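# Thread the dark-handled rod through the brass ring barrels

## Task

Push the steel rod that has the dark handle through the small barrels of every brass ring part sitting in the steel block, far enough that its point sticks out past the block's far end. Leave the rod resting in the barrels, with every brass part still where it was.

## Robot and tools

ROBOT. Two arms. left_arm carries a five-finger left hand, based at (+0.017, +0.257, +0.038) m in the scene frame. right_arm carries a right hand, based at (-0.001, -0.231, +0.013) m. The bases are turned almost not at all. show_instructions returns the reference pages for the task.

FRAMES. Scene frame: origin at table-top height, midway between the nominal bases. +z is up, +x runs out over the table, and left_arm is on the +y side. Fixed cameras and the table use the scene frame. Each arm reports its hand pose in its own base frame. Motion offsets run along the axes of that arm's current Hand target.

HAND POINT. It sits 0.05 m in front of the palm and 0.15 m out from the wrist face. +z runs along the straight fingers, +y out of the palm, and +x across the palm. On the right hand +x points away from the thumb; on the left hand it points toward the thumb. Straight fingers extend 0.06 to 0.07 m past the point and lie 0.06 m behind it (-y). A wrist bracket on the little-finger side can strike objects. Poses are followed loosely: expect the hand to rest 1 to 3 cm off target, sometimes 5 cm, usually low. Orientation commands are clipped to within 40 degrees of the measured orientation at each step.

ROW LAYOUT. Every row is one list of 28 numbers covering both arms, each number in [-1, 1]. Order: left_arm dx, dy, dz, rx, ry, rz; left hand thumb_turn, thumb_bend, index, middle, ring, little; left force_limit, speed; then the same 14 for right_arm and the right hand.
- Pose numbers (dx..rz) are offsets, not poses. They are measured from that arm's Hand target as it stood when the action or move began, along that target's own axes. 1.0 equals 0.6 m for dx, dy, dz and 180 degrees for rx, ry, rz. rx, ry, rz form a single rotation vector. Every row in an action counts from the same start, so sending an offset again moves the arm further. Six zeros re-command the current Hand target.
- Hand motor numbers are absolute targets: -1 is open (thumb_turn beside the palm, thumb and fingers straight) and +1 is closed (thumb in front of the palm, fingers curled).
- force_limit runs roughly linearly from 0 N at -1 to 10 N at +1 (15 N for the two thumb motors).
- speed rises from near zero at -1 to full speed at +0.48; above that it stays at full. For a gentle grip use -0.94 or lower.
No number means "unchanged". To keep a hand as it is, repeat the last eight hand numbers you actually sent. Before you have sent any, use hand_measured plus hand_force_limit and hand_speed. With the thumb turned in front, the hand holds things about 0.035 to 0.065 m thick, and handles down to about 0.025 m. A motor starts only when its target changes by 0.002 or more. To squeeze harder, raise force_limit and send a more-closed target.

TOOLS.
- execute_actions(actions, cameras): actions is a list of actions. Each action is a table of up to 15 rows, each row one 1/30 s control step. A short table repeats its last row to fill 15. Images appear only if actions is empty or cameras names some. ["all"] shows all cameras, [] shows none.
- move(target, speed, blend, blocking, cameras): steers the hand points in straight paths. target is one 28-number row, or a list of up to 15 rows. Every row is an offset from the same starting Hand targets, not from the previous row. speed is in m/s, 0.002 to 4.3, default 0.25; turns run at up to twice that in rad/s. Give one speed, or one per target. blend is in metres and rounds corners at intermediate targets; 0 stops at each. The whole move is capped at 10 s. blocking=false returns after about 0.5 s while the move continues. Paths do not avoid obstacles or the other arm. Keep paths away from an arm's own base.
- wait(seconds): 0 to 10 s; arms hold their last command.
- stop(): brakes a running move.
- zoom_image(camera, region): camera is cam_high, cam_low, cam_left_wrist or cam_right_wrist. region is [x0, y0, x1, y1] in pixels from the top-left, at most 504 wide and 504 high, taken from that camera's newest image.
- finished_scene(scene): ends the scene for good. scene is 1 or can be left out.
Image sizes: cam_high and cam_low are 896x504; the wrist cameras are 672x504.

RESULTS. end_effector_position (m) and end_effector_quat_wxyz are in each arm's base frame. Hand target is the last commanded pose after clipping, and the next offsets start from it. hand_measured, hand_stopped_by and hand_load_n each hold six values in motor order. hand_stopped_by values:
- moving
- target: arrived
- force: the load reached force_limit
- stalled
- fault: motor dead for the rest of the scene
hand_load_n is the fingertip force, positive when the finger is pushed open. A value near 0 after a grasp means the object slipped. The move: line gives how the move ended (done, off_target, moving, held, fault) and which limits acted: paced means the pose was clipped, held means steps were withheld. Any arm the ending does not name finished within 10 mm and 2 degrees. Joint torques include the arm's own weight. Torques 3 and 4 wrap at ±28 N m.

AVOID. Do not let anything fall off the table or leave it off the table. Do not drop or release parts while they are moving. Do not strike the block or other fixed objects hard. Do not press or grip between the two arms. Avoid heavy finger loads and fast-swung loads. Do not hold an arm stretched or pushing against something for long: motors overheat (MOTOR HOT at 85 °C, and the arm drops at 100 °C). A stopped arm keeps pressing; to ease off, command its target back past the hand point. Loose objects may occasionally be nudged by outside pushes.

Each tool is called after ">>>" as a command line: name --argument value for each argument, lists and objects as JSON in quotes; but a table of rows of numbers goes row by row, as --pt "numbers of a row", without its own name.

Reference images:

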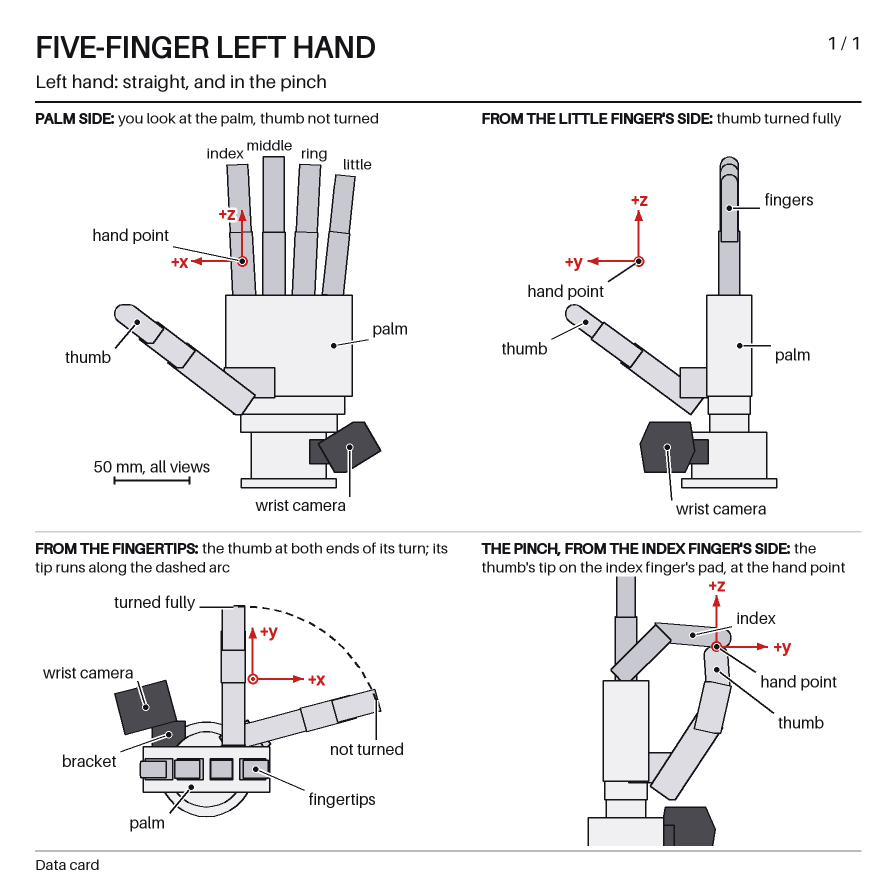

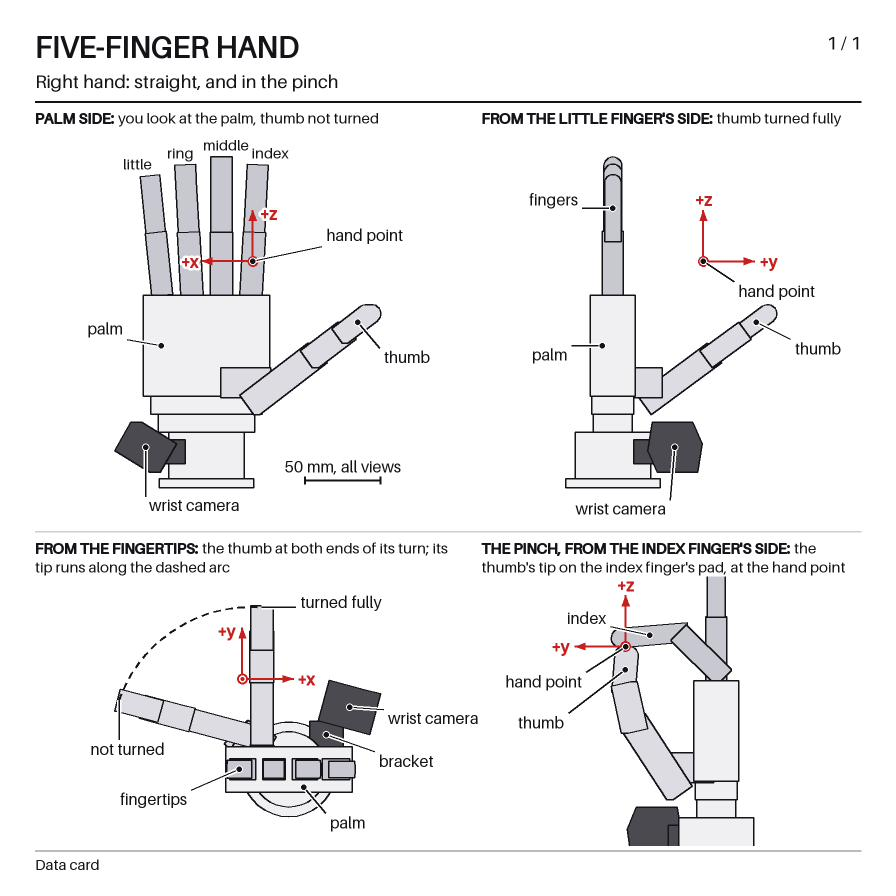

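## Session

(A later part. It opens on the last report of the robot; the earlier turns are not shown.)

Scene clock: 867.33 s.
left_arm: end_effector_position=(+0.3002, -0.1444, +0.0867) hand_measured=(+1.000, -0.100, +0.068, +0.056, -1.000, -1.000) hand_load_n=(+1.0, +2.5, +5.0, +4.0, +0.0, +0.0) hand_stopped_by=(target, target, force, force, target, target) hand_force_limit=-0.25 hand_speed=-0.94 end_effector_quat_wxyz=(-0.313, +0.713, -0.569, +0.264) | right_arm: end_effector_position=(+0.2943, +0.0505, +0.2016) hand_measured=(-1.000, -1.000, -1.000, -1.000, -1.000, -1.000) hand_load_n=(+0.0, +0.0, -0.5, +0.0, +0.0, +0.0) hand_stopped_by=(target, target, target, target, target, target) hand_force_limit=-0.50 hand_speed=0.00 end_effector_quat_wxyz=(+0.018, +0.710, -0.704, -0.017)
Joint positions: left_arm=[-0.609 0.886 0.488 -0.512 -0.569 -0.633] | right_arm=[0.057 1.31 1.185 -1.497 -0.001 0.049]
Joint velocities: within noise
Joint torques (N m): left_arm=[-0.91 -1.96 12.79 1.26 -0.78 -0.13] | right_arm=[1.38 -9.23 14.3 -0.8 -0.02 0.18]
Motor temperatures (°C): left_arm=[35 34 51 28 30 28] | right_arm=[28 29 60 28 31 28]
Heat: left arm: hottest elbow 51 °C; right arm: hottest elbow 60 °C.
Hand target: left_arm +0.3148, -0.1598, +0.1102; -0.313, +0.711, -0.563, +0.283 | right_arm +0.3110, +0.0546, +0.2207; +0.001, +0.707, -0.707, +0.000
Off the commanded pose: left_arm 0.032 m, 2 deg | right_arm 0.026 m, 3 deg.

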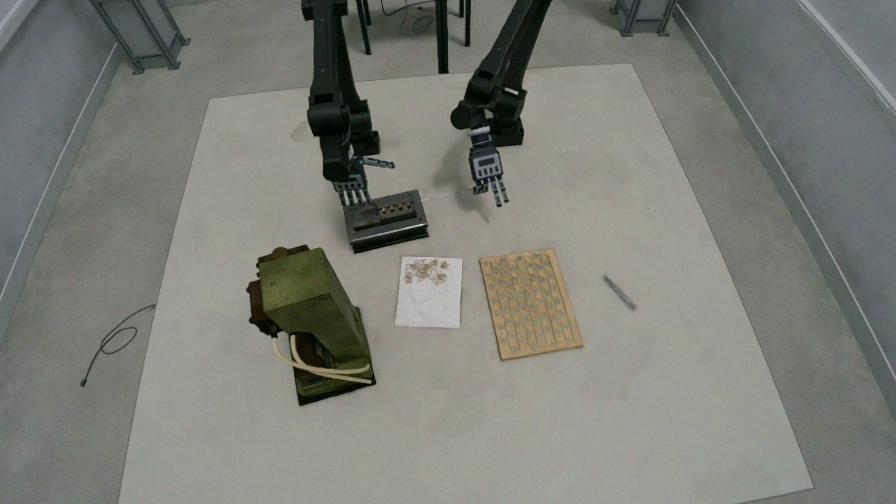

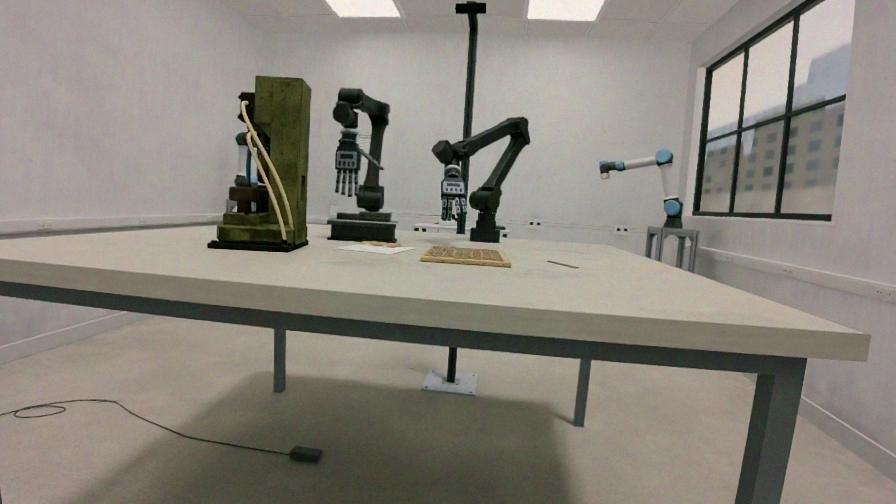

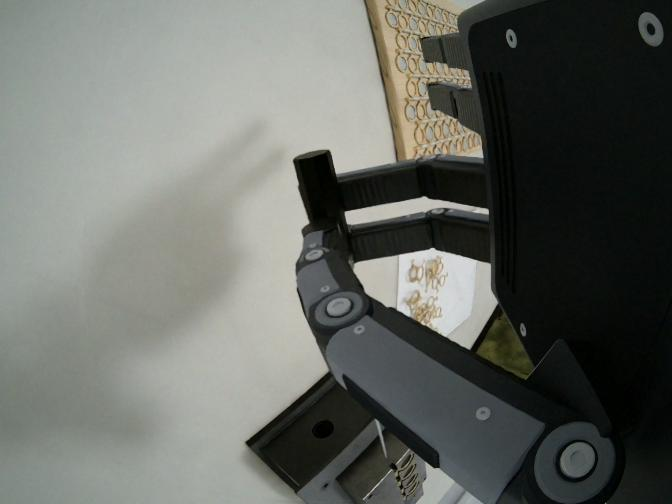

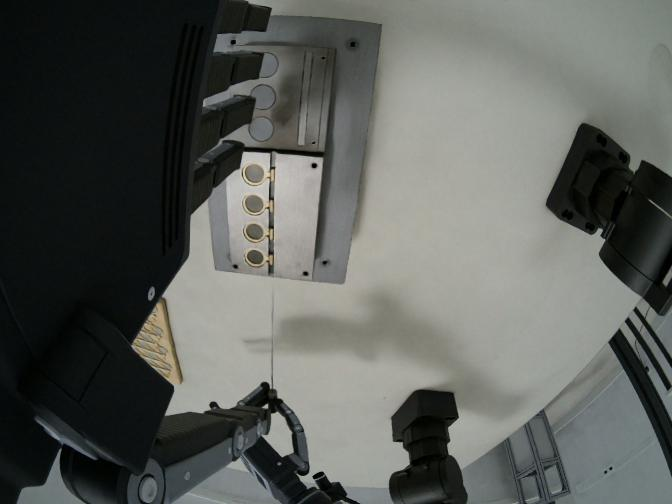

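>>> move --target '[0.00103,-0.0031,0.0038,-0.0003,0.00357,-0.00425,1,-0.1,0.39,0.5,-1.0,-1.0,-0.25,-0.94,0,0,0,0,0,0,-1,-1,-1,-1,-1,-1,-0.5,0.0]' --speed 0.04 --cameras '["cam_right_wrist","cam_left_wrist"]'

>>> zoom_image --camera "cam_right_wrist" --region '[240, 240, 310, 300]'

>>> zoom_image --camera "cam_left_wrist" --region '[340, 390, 440, 504]'

Scene clock: 890.13 s.
left_arm: end_effector_position=(+0.2993, -0.1462, +0.0863) hand_measured=(+1.000, -0.100, +0.068, +0.056, -1.000, -1.000) hand_load_n=(+1.0, +2.5, +5.0, +4.0, +0.0, +0.0) hand_stopped_by=(target, target, force, force, target, target) hand_force_limit=-0.25 hand_speed=-0.94 end_effector_quat_wxyz=(-0.308, +0.713, -0.571, +0.265) | right_arm: end_effector_position=(+0.2943, +0.0505, +0.2016) hand_measured=(-1.000, -1.000, -1.000, -1.000, -1.000, -1.000) hand_load_n=(+0.0, +0.0, -0.5, +0.0, +0.0, +0.0) hand_stopped_by=(target, target, target, target, target, target) hand_force_limit=-0.50 hand_speed=0.00 end_effector_quat_wxyz=(+0.018, +0.710, -0.704, -0.017)
Joint positions: left_arm=[-0.609 0.886 0.488 -0.512 -0.559 -0.633] | right_arm=[0.057 1.31 1.185 -1.497 -0.001 0.049]
Joint torques (N m): left_arm=[0.26 -2.02 12.63 1.83 -0.37 -0.07] | right_arm=[1.38 -9.17 14.3 -0.79 -0.02 0.18]
Motor temperatures (°C): left_arm=[35 34 51 28 30 28] | right_arm=[28 29 60 28 31 28]
Heat: left arm: hottest elbow 51 °C; right arm: hottest elbow 60 °C.
Hand target: left_arm +0.3177, -0.1599, +0.1102; -0.308, +0.713, -0.560, +0.289 | right_arm +0.3110, +0.0546, +0.2207; +0.001, +0.707, -0.707, +0.000
Off the commanded pose: left_arm 0.033 m, 3 deg | right_arm 0.026 m, 3 deg.
move: off_target (left_arm, right_arm)
Images, in order (width x height): cam_left_wrist 672x504, cam_right_wrist 672x504.

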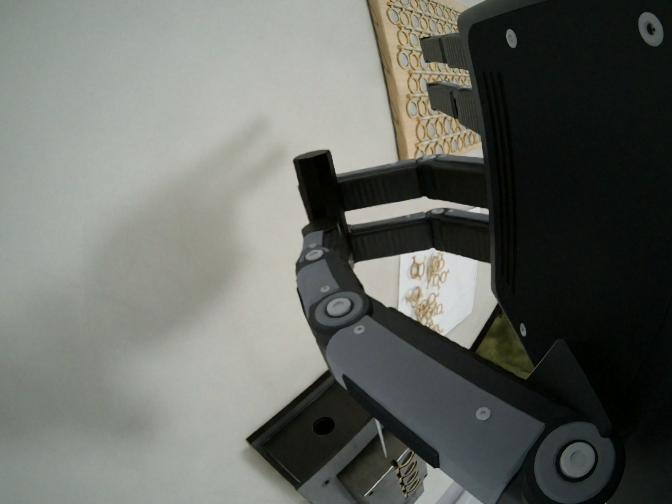

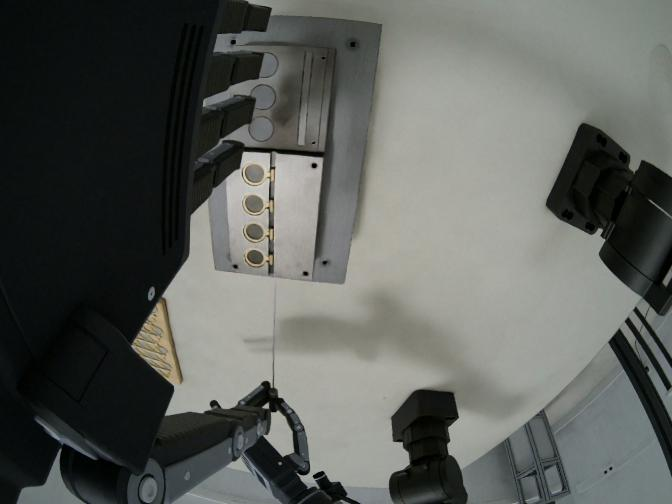

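Scaled by 7.200 from the camera's 672x504 image, which has a finer 960x720 frame.

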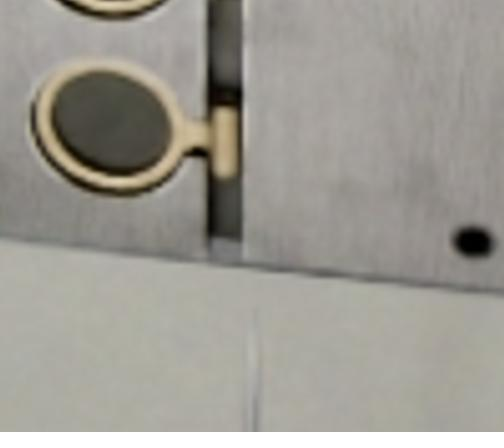

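Scaled by 4.421 from the camera's 672x504 image, which has a finer 960x720 frame.

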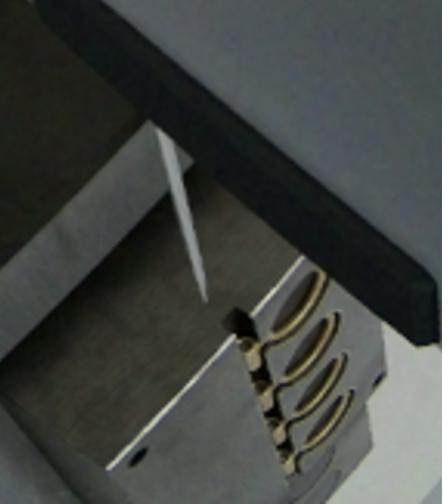

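>>> move --target '[-0.0023,-0.0147,0.0017,0,0,0,1,-0.1,0.39,0.5,-1.0,-1.0,-0.25,-0.94,0,0,0,0,0,0,-1,-1,-1,-1,-1,-1,-0.5,0.0]' --speed 0.04 --cameras '["cam_right_wrist","cam_left_wrist","cam_low"]'

>>> zoom_image --camera "cam_right_wrist" --region '[240, 240, 310, 300]'

>>> zoom_image --camera "cam_left_wrist" --region '[340, 390, 440, 504]'

>>> zoom_image --camera "cam_low" --region '[385, 200, 445, 235]'

Scene clock: 907.03 s.
left_arm: end_effector_position=(+0.3025, -0.1483, +0.0912) hand_measured=(+1.000, -0.100, +0.068, +0.056, -1.000, -1.000) hand_load_n=(+1.0, +2.0, +5.0, +4.5, +0.0, +0.0) hand_stopped_by=(target, target, force, force, target, target) hand_force_limit=-0.25 hand_speed=-0.94 end_effector_quat_wxyz=(-0.305, +0.712, -0.572, +0.269) | right_arm: end_effector_position=(+0.2943, +0.0505, +0.2016) hand_measured=(-1.000, -1.000, -1.000, -1.000, -1.000, -1.000) hand_load_n=(+0.0, +0.0, +0.0, +0.0, +0.0, +0.0) hand_stopped_by=(target, target, target, target, target, target) hand_force_limit=-0.50 hand_speed=0.00 end_effector_quat_wxyz=(+0.018, +0.710, -0.704, -0.017)
Joint positions: left_arm=[-0.601 0.886 0.499 -0.512 -0.544 -0.624] | right_arm=[0.057 1.31 1.185 -1.497 -0.001 0.049]
Joint torques (N m): left_arm=[0.97 -1.32 12.88 1.65 -0.34 0.02] | right_arm=[1.38 -9.17 14.28 -0.81 -0.02 0.18]
Motor temperatures (°C): left_arm=[35 34 52 28 30 28] | right_arm=[28 29 61 28 31 28]
Heat: left arm: hottest elbow 52 °C; right arm: hottest elbow 61 °C.
Hand target: left_arm +0.3237, -0.1567, +0.1162; -0.308, +0.713, -0.560, +0.289 | right_arm +0.3110, +0.0546, +0.2207; +0.001, +0.707, -0.707, +0.000
Off the commanded pose: left_arm 0.034 m, 3 deg | right_arm 0.026 m, 3 deg.
move: off_target (left_arm, right_arm)
Images, in order (width x height): cam_low 896x504, cam_left_wrist 672x504, cam_right_wrist 672x504.

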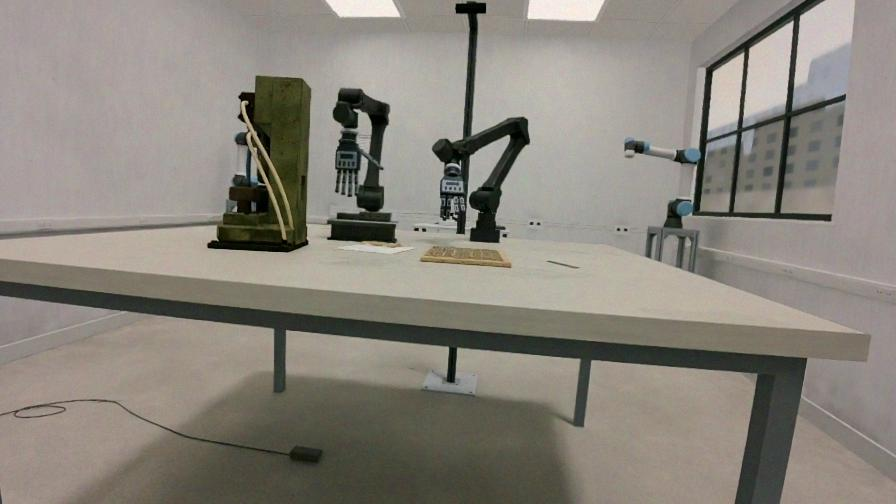

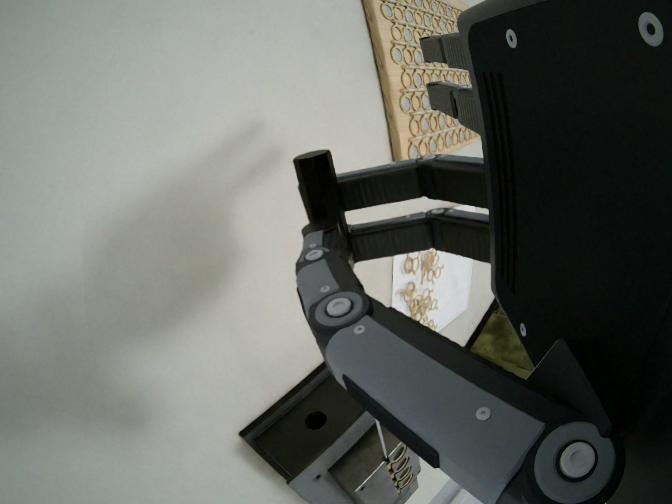

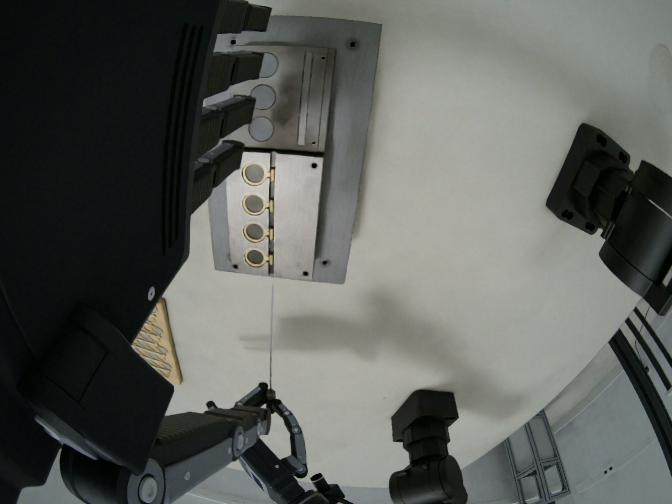

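Scaled by 7.200 from the camera's 672x504 image, which has a finer 960x720 frame.

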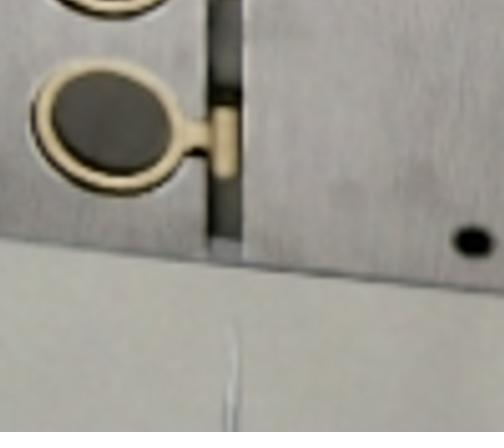

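Scaled by 4.421 from the camera's 672x504 image, which has a finer 960x720 frame.

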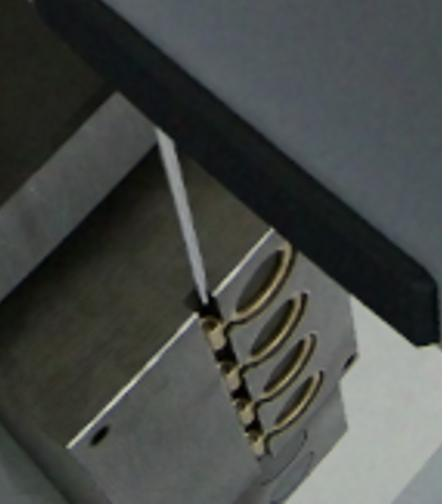

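Scaled by 8.400 from the camera's 896x504 image, which has a finer 1280x720 frame.

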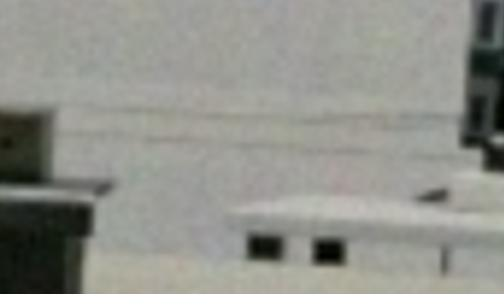

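>>> zoom_image --camera "cam_low" --region '[325, 190, 465, 250]'

>>> zoom_image --camera "cam_right_wrist" --region '[200, 140, 340, 420]'

Scaled by 3.600 from the camera's 896x504 image, which has a finer 1280x720 frame.

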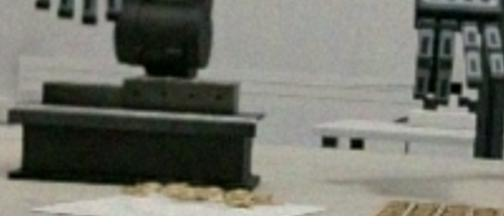

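Scaled by 1.800 from the camera's 672x504 image, which has a finer 960x720 frame.

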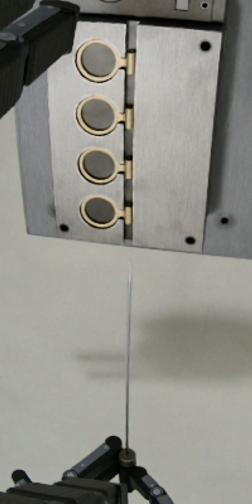

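>>> zoom_image --camera "cam_low" --region '[410, 205, 445, 225]'

>>> zoom_image --camera "cam_low" --region '[385, 205, 420, 225]'

Scaled by 14.400 from the camera's 896x504 image, which has a finer 1280x720 frame.

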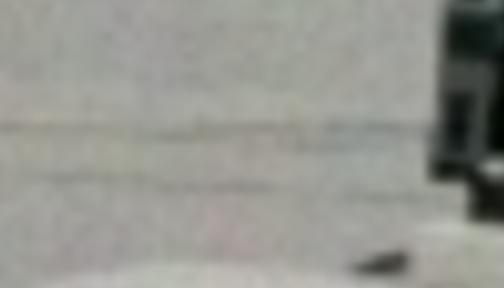

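Scaled by 14.400 from the camera's 896x504 image, which has a finer 1280x720 frame.

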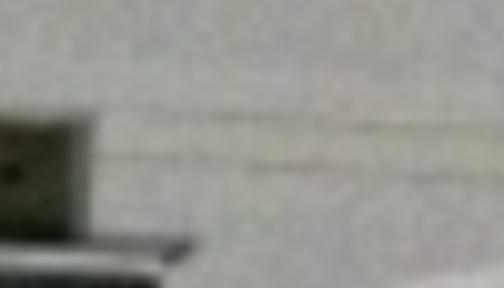

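>>> zoom_image --camera "cam_low" --region '[350, 205, 400, 235]'

>>> zoom_image --camera "cam_left_wrist" --region '[360, 410, 410, 470]'

Scaled by 10.080 from the camera's 896x504 image, which has a finer 1280x720 frame.

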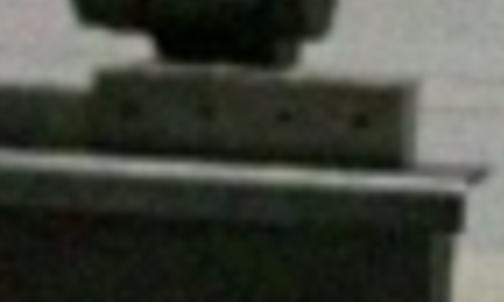

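Scaled by 8.400 from the camera's 672x504 image, which has a finer 960x720 frame.

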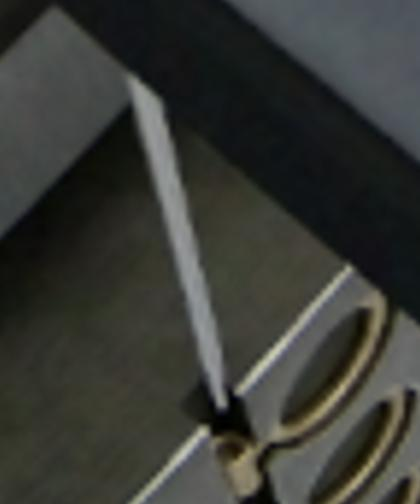

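>>> move --target '[-0.0007,0.0093,0.0117,-0.0008,0.0107,-0.01275,1,-0.1,0.39,0.5,-1.0,-1.0,-0.25,-0.94,0,0,0,0,0,0,-1,-1,-1,-1,-1,-1,-0.5,0.0]' --speed 0.04 --cameras '["cam_right_wrist","cam_left_wrist","cam_low"]'

>>> zoom_image --camera "cam_right_wrist" --region '[240, 240, 310, 300]'

>>> zoom_image --camera "cam_left_wrist" --region '[340, 390, 440, 504]'

>>> zoom_image --camera "cam_low" --region '[385, 200, 445, 235]'

Scene clock: 945.00 s.
left_arm: end_effector_position=(+0.3132, -0.1544, +0.0976) hand_measured=(+1.000, -0.100, +0.068, +0.056, -1.000, -1.000) hand_load_n=(+1.0, +2.5, +5.0, +4.5, +0.0, +0.0) hand_stopped_by=(target, target, force, force, target, target) hand_force_limit=-0.25 hand_speed=-0.94 end_effector_quat_wxyz=(-0.289, +0.718, -0.560, +0.295) | right_arm: end_effector_position=(+0.2943, +0.0505, +0.2016) hand_measured=(-1.000, -1.000, -1.000, -1.000, -1.000, -1.000) hand_load_n=(+0.0, +0.0, +0.0, +0.0, +0.0, +0.0) hand_stopped_by=(target, target, target, target, target, target) hand_force_limit=-0.50 hand_speed=0.00 end_effector_quat_wxyz=(+0.018, +0.710, -0.704, -0.017)
Joint positions: left_arm=[-0.569 0.886 0.499 -0.458 -0.494 -0.623] | right_arm=[0.057 1.31 1.185 -1.497 -0.001 0.049]
Joint torques (N m): left_arm=[1.79 -1.96 10.15 2.35 -0.32 -0.01] | right_arm=[1.38 -9.17 14.3 -0.8 -0.02 0.19]
Motor temperatures (°C): left_arm=[34 34 54 28 30 28] | right_arm=[28 29 61 28 31 28]
Heat: left arm: hottest elbow 54 °C; right arm: hottest elbow 61 °C.
Hand target: left_arm +0.3255, -0.1565, +0.1074; -0.292, +0.719, -0.551, +0.306 | right_arm +0.3110, +0.0546, +0.2207; +0.001, +0.707, -0.707, +0.000
Off the commanded pose: left_arm 0.016 m, 2 deg | right_arm 0.026 m, 3 deg.
move: off_target (left_arm, right_arm)
Images, in order (width x height): cam_low 896x504, cam_left_wrist 672x504, cam_right_wrist 672x504.

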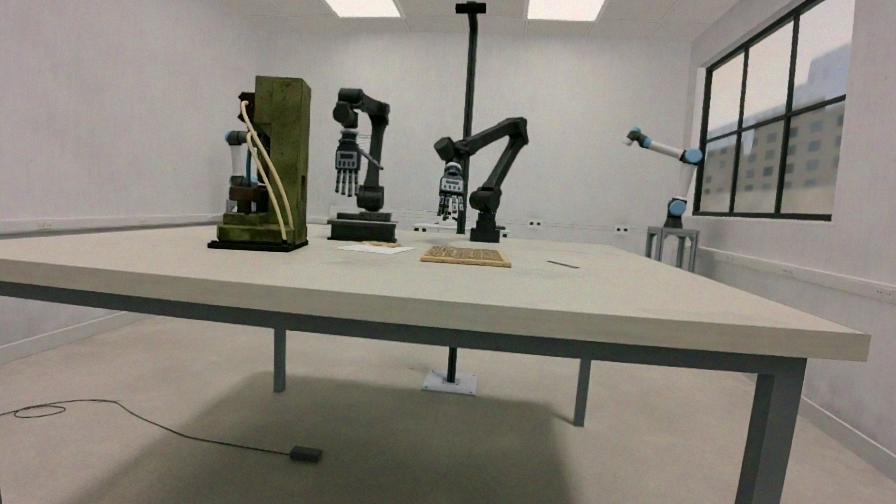

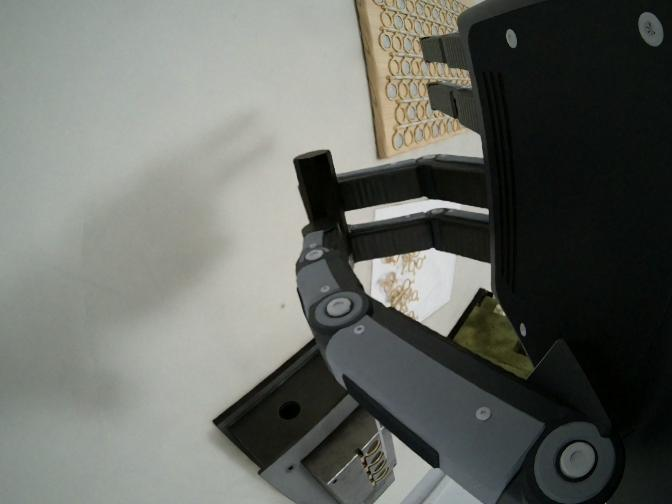

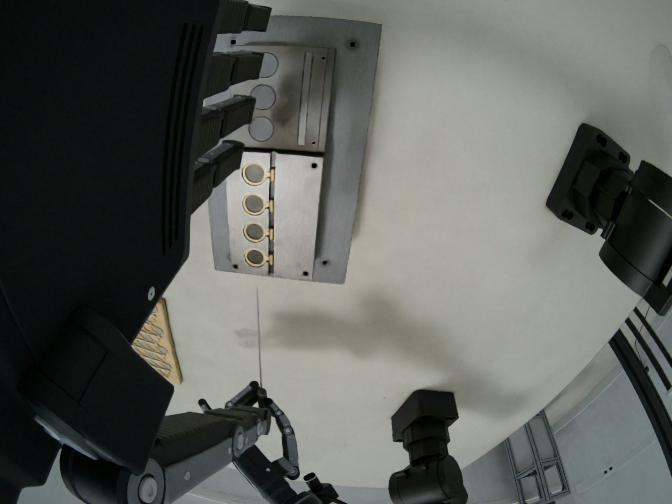

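Scaled by 7.200 from the camera's 672x504 image, which has a finer 960x720 frame.

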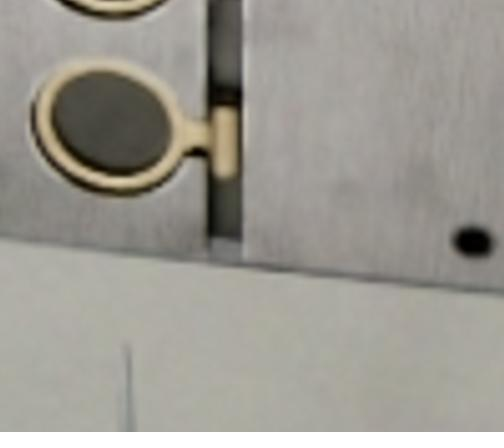

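Scaled by 4.421 from the camera's 672x504 image, which has a finer 960x720 frame.

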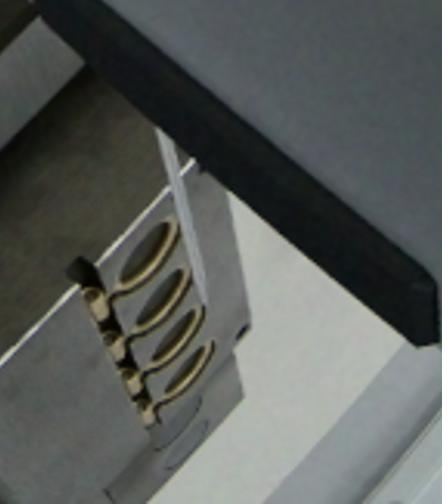

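Scaled by 8.400 from the camera's 896x504 image, which has a finer 1280x720 frame.

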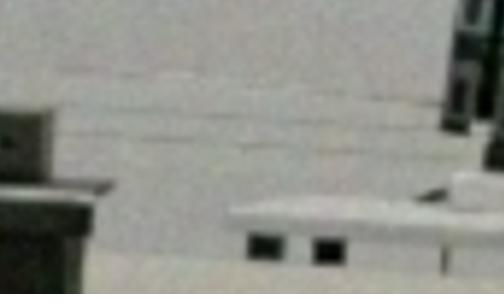

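>>> move --target '[-0.0107,0.0252,0.0023,0.0006,-0.0075,0.0089,1,-0.1,0.39,0.5,-1.0,-1.0,-0.25,-0.94,0,0,0,0,0,0,-1,-1,-1,-1,-1,-1,-0.5,0.0]' --speed 0.04 --cameras '["cam_right_wrist","cam_left_wrist","cam_low"]'

>>> zoom_image --camera "cam_right_wrist" --region '[240, 240, 310, 300]'

>>> zoom_image --camera "cam_left_wrist" --region '[340, 390, 440, 504]'

>>> zoom_image --camera "cam_low" --region '[385, 200, 445, 235]'

Scene clock: 967.87 s.
left_arm: end_effector_position=(+0.3120, -0.1468, +0.0914) hand_measured=(+1.000, -0.100, +0.068, +0.056, -1.000, -1.000) hand_load_n=(+1.0, +2.5, +5.0, +4.5, +0.0, +0.0) hand_stopped_by=(target, target, force, force, target, target) hand_force_limit=-0.25 hand_speed=-0.94 end_effector_quat_wxyz=(-0.302, +0.719, -0.557, +0.286) | right_arm: end_effector_position=(+0.2943, +0.0505, +0.2016) hand_measured=(-1.000, -1.000, -1.000, -1.000, -1.000, -1.000) hand_load_n=(+0.0, +0.0, +0.0, +0.0, +0.0, +0.0) hand_stopped_by=(target, target, target, target, target, target) hand_force_limit=-0.50 hand_speed=0.00 end_effector_quat_wxyz=(+0.018, +0.710, -0.704, -0.017)
Joint positions: left_arm=[-0.57 0.888 0.485 -0.454 -0.525 -0.623] | right_arm=[0.057 1.31 1.185 -1.497 -0.001 0.049]
Joint torques (N m): left_arm=[-0.44 -1.73 8.85 2.22 -0.73 -0.09] | right_arm=[1.38 -9.17 14.28 -0.81 -0.02 0.18]
Motor temperatures (°C): left_arm=[34 34 53 28 30 28] | right_arm=[28 29 61 28 30 28]
Heat: left arm: hottest elbow 53 °C; right arm: hottest elbow 61 °C.
Hand target: left_arm +0.3159, -0.1536, +0.0942; -0.303, +0.715, -0.557, +0.294 | right_arm +0.3110, +0.0546, +0.2207; +0.001, +0.707, -0.707, +0.000
Off the commanded pose: left_arm 0.008 m, 1 deg | right_arm 0.026 m, 3 deg.
move: off_target (right_arm)
Images, in order (width x height): cam_low 896x504, cam_left_wrist 672x504, cam_right_wrist 672x504.

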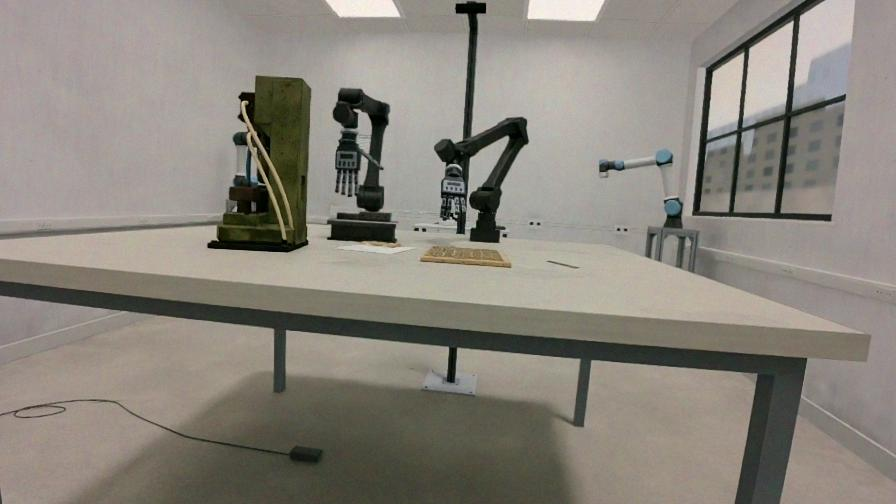

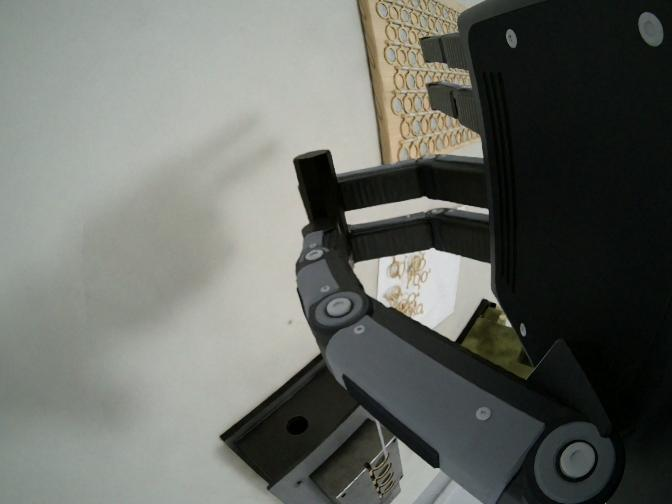

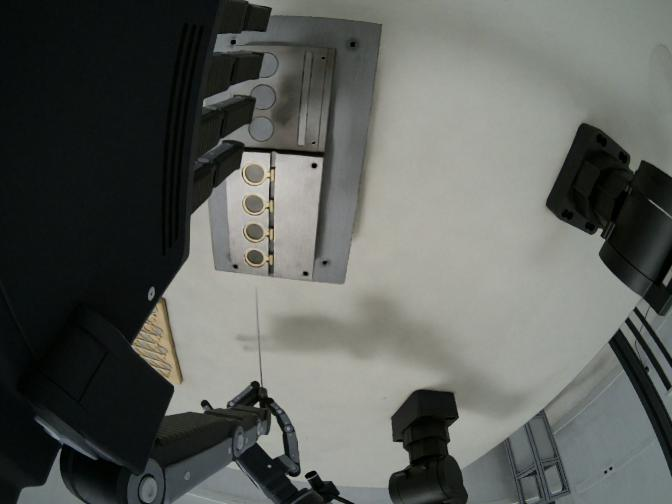

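Scaled by 7.200 from the camera's 672x504 image, which has a finer 960x720 frame.

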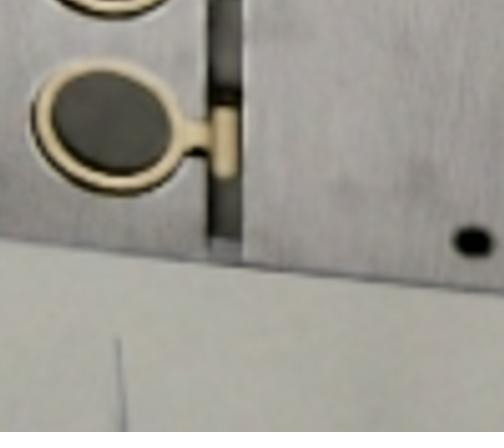

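Scaled by 4.421 from the camera's 672x504 image, which has a finer 960x720 frame.

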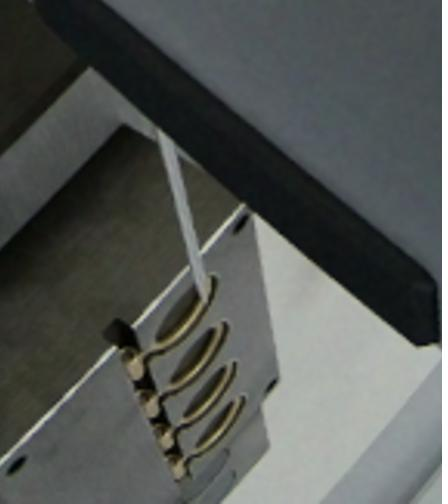

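Scaled by 8.400 from the camera's 896x504 image, which has a finer 1280x720 frame.

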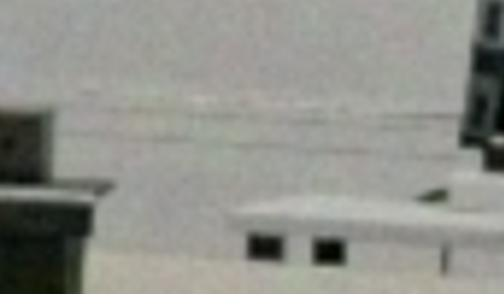

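>>> move --target '[-0.0047,0.0217,-0.0030,-0.0004,0.0026,0.0080,1,-0.1,0.39,0.5,-1.0,-1.0,-0.25,-0.94,0,0,0,0,0,0,-1,-1,-1,-1,-1,-1,-0.5,0.0]' --speed 0.04 --cameras '["cam_right_wrist","cam_left_wrist","cam_low"]'

>>> zoom_image --camera "cam_right_wrist" --region '[240, 240, 310, 300]'

>>> zoom_image --camera "cam_left_wrist" --region '[340, 390, 440, 504]'

>>> zoom_image --camera "cam_low" --region '[385, 200, 445, 235]'

Scene clock: 977.60 s.
left_arm: end_effector_position=(+0.3024, -0.1463, +0.0785) hand_measured=(+1.000, -0.100, +0.068, +0.056, -1.000, -1.000) hand_load_n=(+1.0, +2.5, +4.5, +4.5, +0.0, +0.0) hand_stopped_by=(target, target, force, force, target, target) hand_force_limit=-0.25 hand_speed=-0.94 end_effector_quat_wxyz=(-0.302, +0.714, -0.566, +0.279) | right_arm: end_effector_position=(+0.2943, +0.0505, +0.2016) hand_measured=(-1.000, -1.000, -1.000, -1.000, -1.000, -1.000) hand_load_n=(+0.0, +0.0, +0.0, +0.0, +0.0, +0.0) hand_stopped_by=(target, target, target, target, target, target) hand_force_limit=-0.50 hand_speed=0.00 end_effector_quat_wxyz=(+0.018, +0.710, -0.704, -0.017)
Joint positions: left_arm=[-0.588 0.888 0.456 -0.444 -0.531 -0.622] | right_arm=[0.057 1.31 1.185 -1.497 -0.001 0.049]
Joint torques (N m): left_arm=[-1.08 -3.08 8.77 2.02 -0.76 0.03] | right_arm=[1.32 -9.23 14.3 -0.81 -0.02 0.18]
Motor temperatures (°C): left_arm=[34 34 52 28 30 28] | right_arm=[28 29 61 28 30 28]
Heat: left arm: hottest elbow 52 °C; right arm: hottest elbow 61 °C.
Hand target: left_arm +0.3059, -0.1535, +0.0853; -0.304, +0.707, -0.568, +0.293 | right_arm +0.3110, +0.0546, +0.2207; +0.001, +0.707, -0.707, +0.000
Off the commanded pose: left_arm 0.011 m, 2 deg | right_arm 0.026 m, 3 deg.
move: off_target (left_arm, right_arm)
Images, in order (width x height): cam_low 896x504, cam_left_wrist 672x504, cam_right_wrist 672x504.

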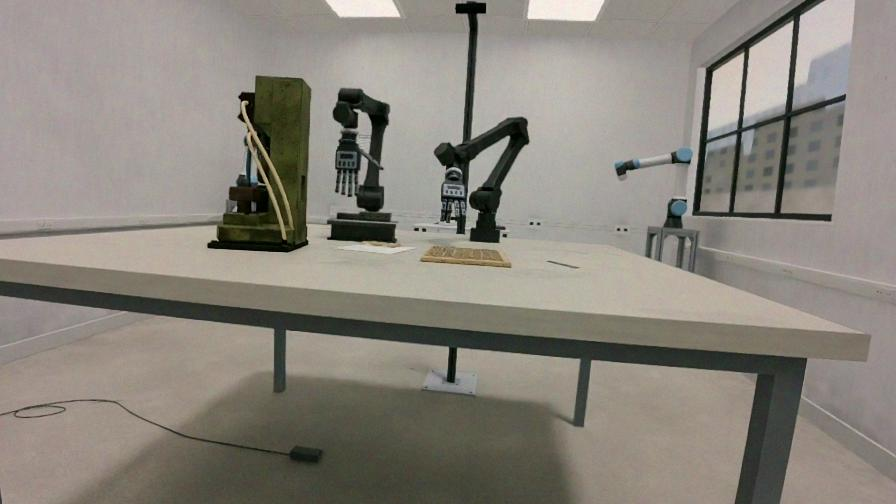

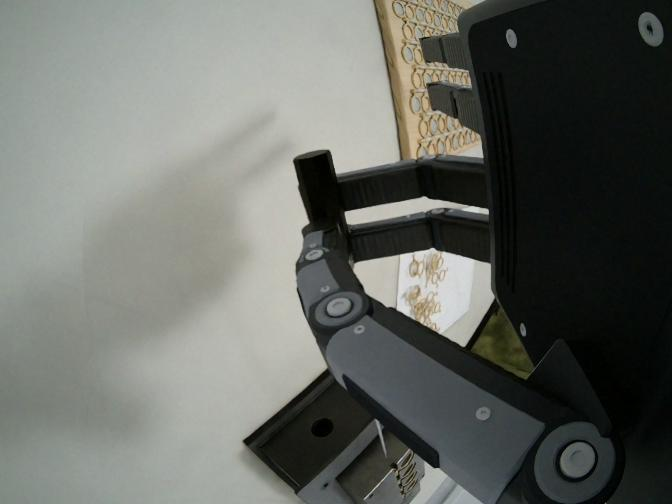

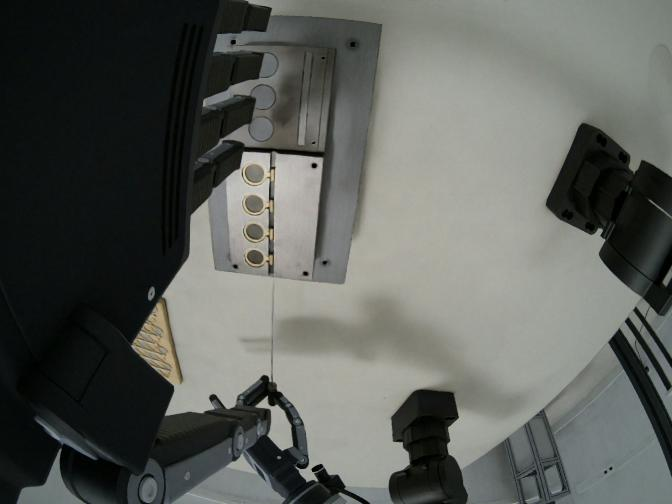

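Scaled by 7.200 from the camera's 672x504 image, which has a finer 960x720 frame.

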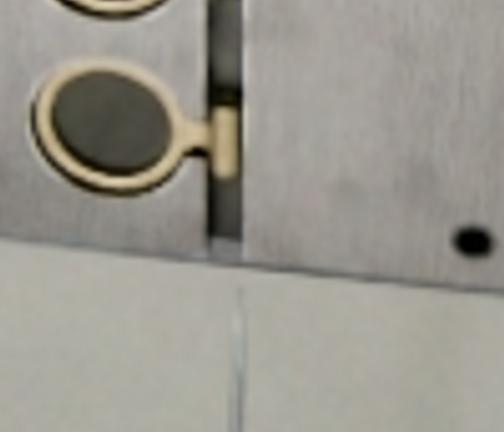

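Scaled by 4.421 from the camera's 672x504 image, which has a finer 960x720 frame.

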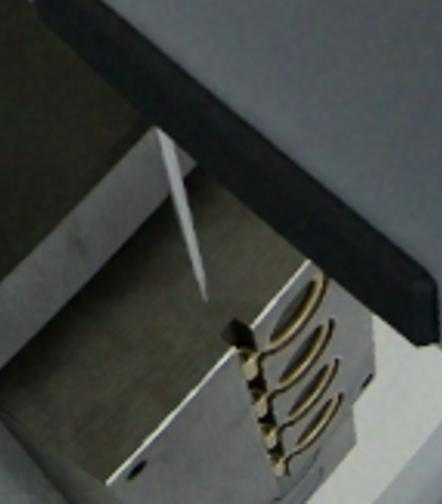

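Scaled by 8.400 from the camera's 896x504 image, which has a finer 1280x720 frame.

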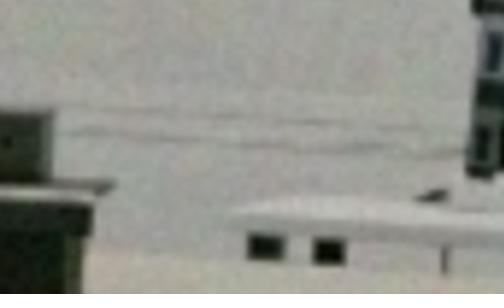

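>>> move --target '[0.0002,-0.0151,-0.0080,0,0,0,1,-0.1,0.39,0.5,-1.0,-1.0,-0.25,-0.94,0,0,0,0,0,0,-1,-1,-1,-1,-1,-1,-0.5,0.0]' --speed 0.04

Scene clock: 994.50 s.
left_arm: end_effector_position=(+0.3017, -0.1456, +0.0782) hand_measured=(+1.000, -0.100, +0.068, +0.056, -1.000, -1.000) hand_load_n=(+1.0, +2.5, +4.5, +4.0, +0.0, +0.0) hand_stopped_by=(target, target, force, force, target, target) hand_force_limit=-0.25 hand_speed=-0.94 end_effector_quat_wxyz=(-0.303, +0.712, -0.569, +0.277) | right_arm: end_effector_position=(+0.2943, +0.0505, +0.2016) hand_measured=(-1.000, -1.000, -1.000, -1.000, -1.000, -1.000) hand_load_n=(+0.0, +0.0, +0.0, -0.5, +0.0, +0.0) hand_stopped_by=(target, target, target, target, target, target) hand_force_limit=-0.50 hand_speed=0.00 end_effector_quat_wxyz=(+0.018, +0.710, -0.704, -0.017)
Joint positions: left_arm=[-0.588 0.887 0.456 -0.446 -0.531 -0.614] | right_arm=[0.057 1.31 1.185 -1.497 -0.001 0.049]
Joint torques (N m): left_arm=[-0.44 -3.6 10.3 1.13 -0.5 0.04] | right_arm=[1.32 -9.23 14.3 -0.8 -0.02 0.19]
Motor temperatures (°C): left_arm=[34 34 52 28 30 28] | right_arm=[28 29 62 28 30 28]
Heat: left arm: hottest elbow 52 °C; right arm: hottest elbow 62 °C.
Hand target: left_arm +0.3080, -0.1525, +0.0953; -0.304, +0.707, -0.568, +0.293 | right_arm +0.3110, +0.0546, +0.2207; +0.001, +0.707, -0.707, +0.000
Off the commanded pose: left_arm 0.019 m, 2 deg | right_arm 0.026 m, 3 deg.
move: off_target (left_arm, right_arm)

>>> move --target '[0.0002,-0.0151,-0.0100,0,0,0,1,-0.1,0.39,0.5,-1.0,-1.0,-0.25,-0.94,0,0,0,0,0,0,-1,-1,-1,-1,-1,-1,-0.5,0.0]' --speed 0.04

Scene clock: 997.60 s.
left_arm: end_effector_position=(+0.2953, -0.1412, +0.0779) hand_measured=(+1.000, -0.100, +0.068, +0.056, -1.000, -1.000) hand_load_n=(+1.0, +2.5, +4.5, +4.0, +0.0, +0.0) hand_stopped_by=(target, target, force, force, target, target) hand_force_limit=-0.25 hand_speed=-0.94 end_effector_quat_wxyz=(-0.302, +0.711, -0.575, +0.268) | right_arm: end_effector_position=(+0.2943, +0.0505, +0.2016) hand_measured=(-1.000, -1.000, -1.000, -1.000, -1.000, -1.000) hand_load_n=(+0.0, -0.5, +0.0, +0.0, +0.0, +0.0) hand_stopped_by=(target, target, target, target, target, target) hand_force_limit=-0.50 hand_speed=0.00 end_effector_quat_wxyz=(+0.018, +0.710, -0.704, -0.017)
Joint positions: left_arm=[-0.588 0.87 0.456 -0.482 -0.531 -0.609] | right_arm=[0.057 1.31 1.185 -1.497 -0.001 0.049]
Joint torques (N m): left_arm=[-0.32 -3.49 12.15 1.14 -0.31 0.03] | right_arm=[1.38 -9.23 14.28 -0.81 -0.02 0.18]
Motor temperatures (°C): left_arm=[34 34 52 28 30 28] | right_arm=[28 29 62 28 30 28]
Heat: left arm: hottest elbow 52 °C; right arm: hottest elbow 62 °C.
Hand target: left_arm +0.3091, -0.1517, +0.1060; -0.304, +0.707, -0.568, +0.293 | right_arm +0.3110, +0.0546, +0.2207; +0.001, +0.707, -0.707, +0.000
Off the commanded pose: left_arm 0.033 m, 3 deg | right_arm 0.026 m, 3 deg.
move: off_target (left_arm, right_arm)

>>> move --pt "-0.0035 -0.0161 -0.0124 0 0 0 1 -0.1 0.39 0.5 -1.0 -1.0 -0.25 -0.94 0 0 0 0 0 0 -1 -1 -1 -1 -1 -1 -0.5 0.0" --pt "-0.0004 0.0240 0.0161 0 0 0 1 -0.1 0.39 0.5 -1.0 -1.0 -0.25 -0.94 0 0 0 0 0 0 -1 -1 -1 -1 -1 -1 -0.5 0.0" --speed 0.04

Scene clock: 1008.30 s.
left_arm: end_effector_position=(+0.3030, -0.1469, +0.0864) hand_measured=(+1.000, -0.100, +0.068, +0.056, -1.000, -1.000) hand_load_n=(+1.0, +2.5, +4.5, +4.5, +0.0, +0.0) hand_stopped_by=(target, target, force, force, target, target) hand_force_limit=-0.25 hand_speed=-0.94 end_effector_quat_wxyz=(-0.304, +0.708, -0.571, +0.285) | right_arm: end_effector_position=(+0.2943, +0.0505, +0.2016) hand_measured=(-1.000, -1.000, -1.000, -1.000, -1.000, -1.000) hand_load_n=(+0.0, +0.0, +0.0, +0.0, +0.0, +0.0) hand_stopped_by=(target, target, target, target, target, target) hand_force_limit=-0.50 hand_speed=0.00 end_effector_quat_wxyz=(+0.018, +0.710, -0.704, -0.017)
Joint positions: left_arm=[-0.588 0.868 0.464 -0.453 -0.527 -0.602] | right_arm=[0.057 1.31 1.185 -1.497 -0.001 0.049]
Joint torques (N m): left_arm=[-0.62 -1.79 8.96 2.14 -0.7 -0.13] | right_arm=[1.38 -9.23 14.3 -0.8 -0.02 0.18]
Motor temperatures (°C): left_arm=[34 34 53 28 30 28] | right_arm=[28 29 62 28 30 28]
Heat: left arm: hottest elbow 53 °C; right arm: hottest elbow 62 °C.
Hand target: left_arm +0.3074, -0.1530, +0.0890; -0.304, +0.707, -0.568, +0.293 | right_arm +0.3110, +0.0546, +0.2207; +0.001, +0.707, -0.707, +0.000
Off the commanded pose: left_arm 0.008 m, 1 deg | right_arm 0.026 m, 3 deg.
move: off_target (right_arm)


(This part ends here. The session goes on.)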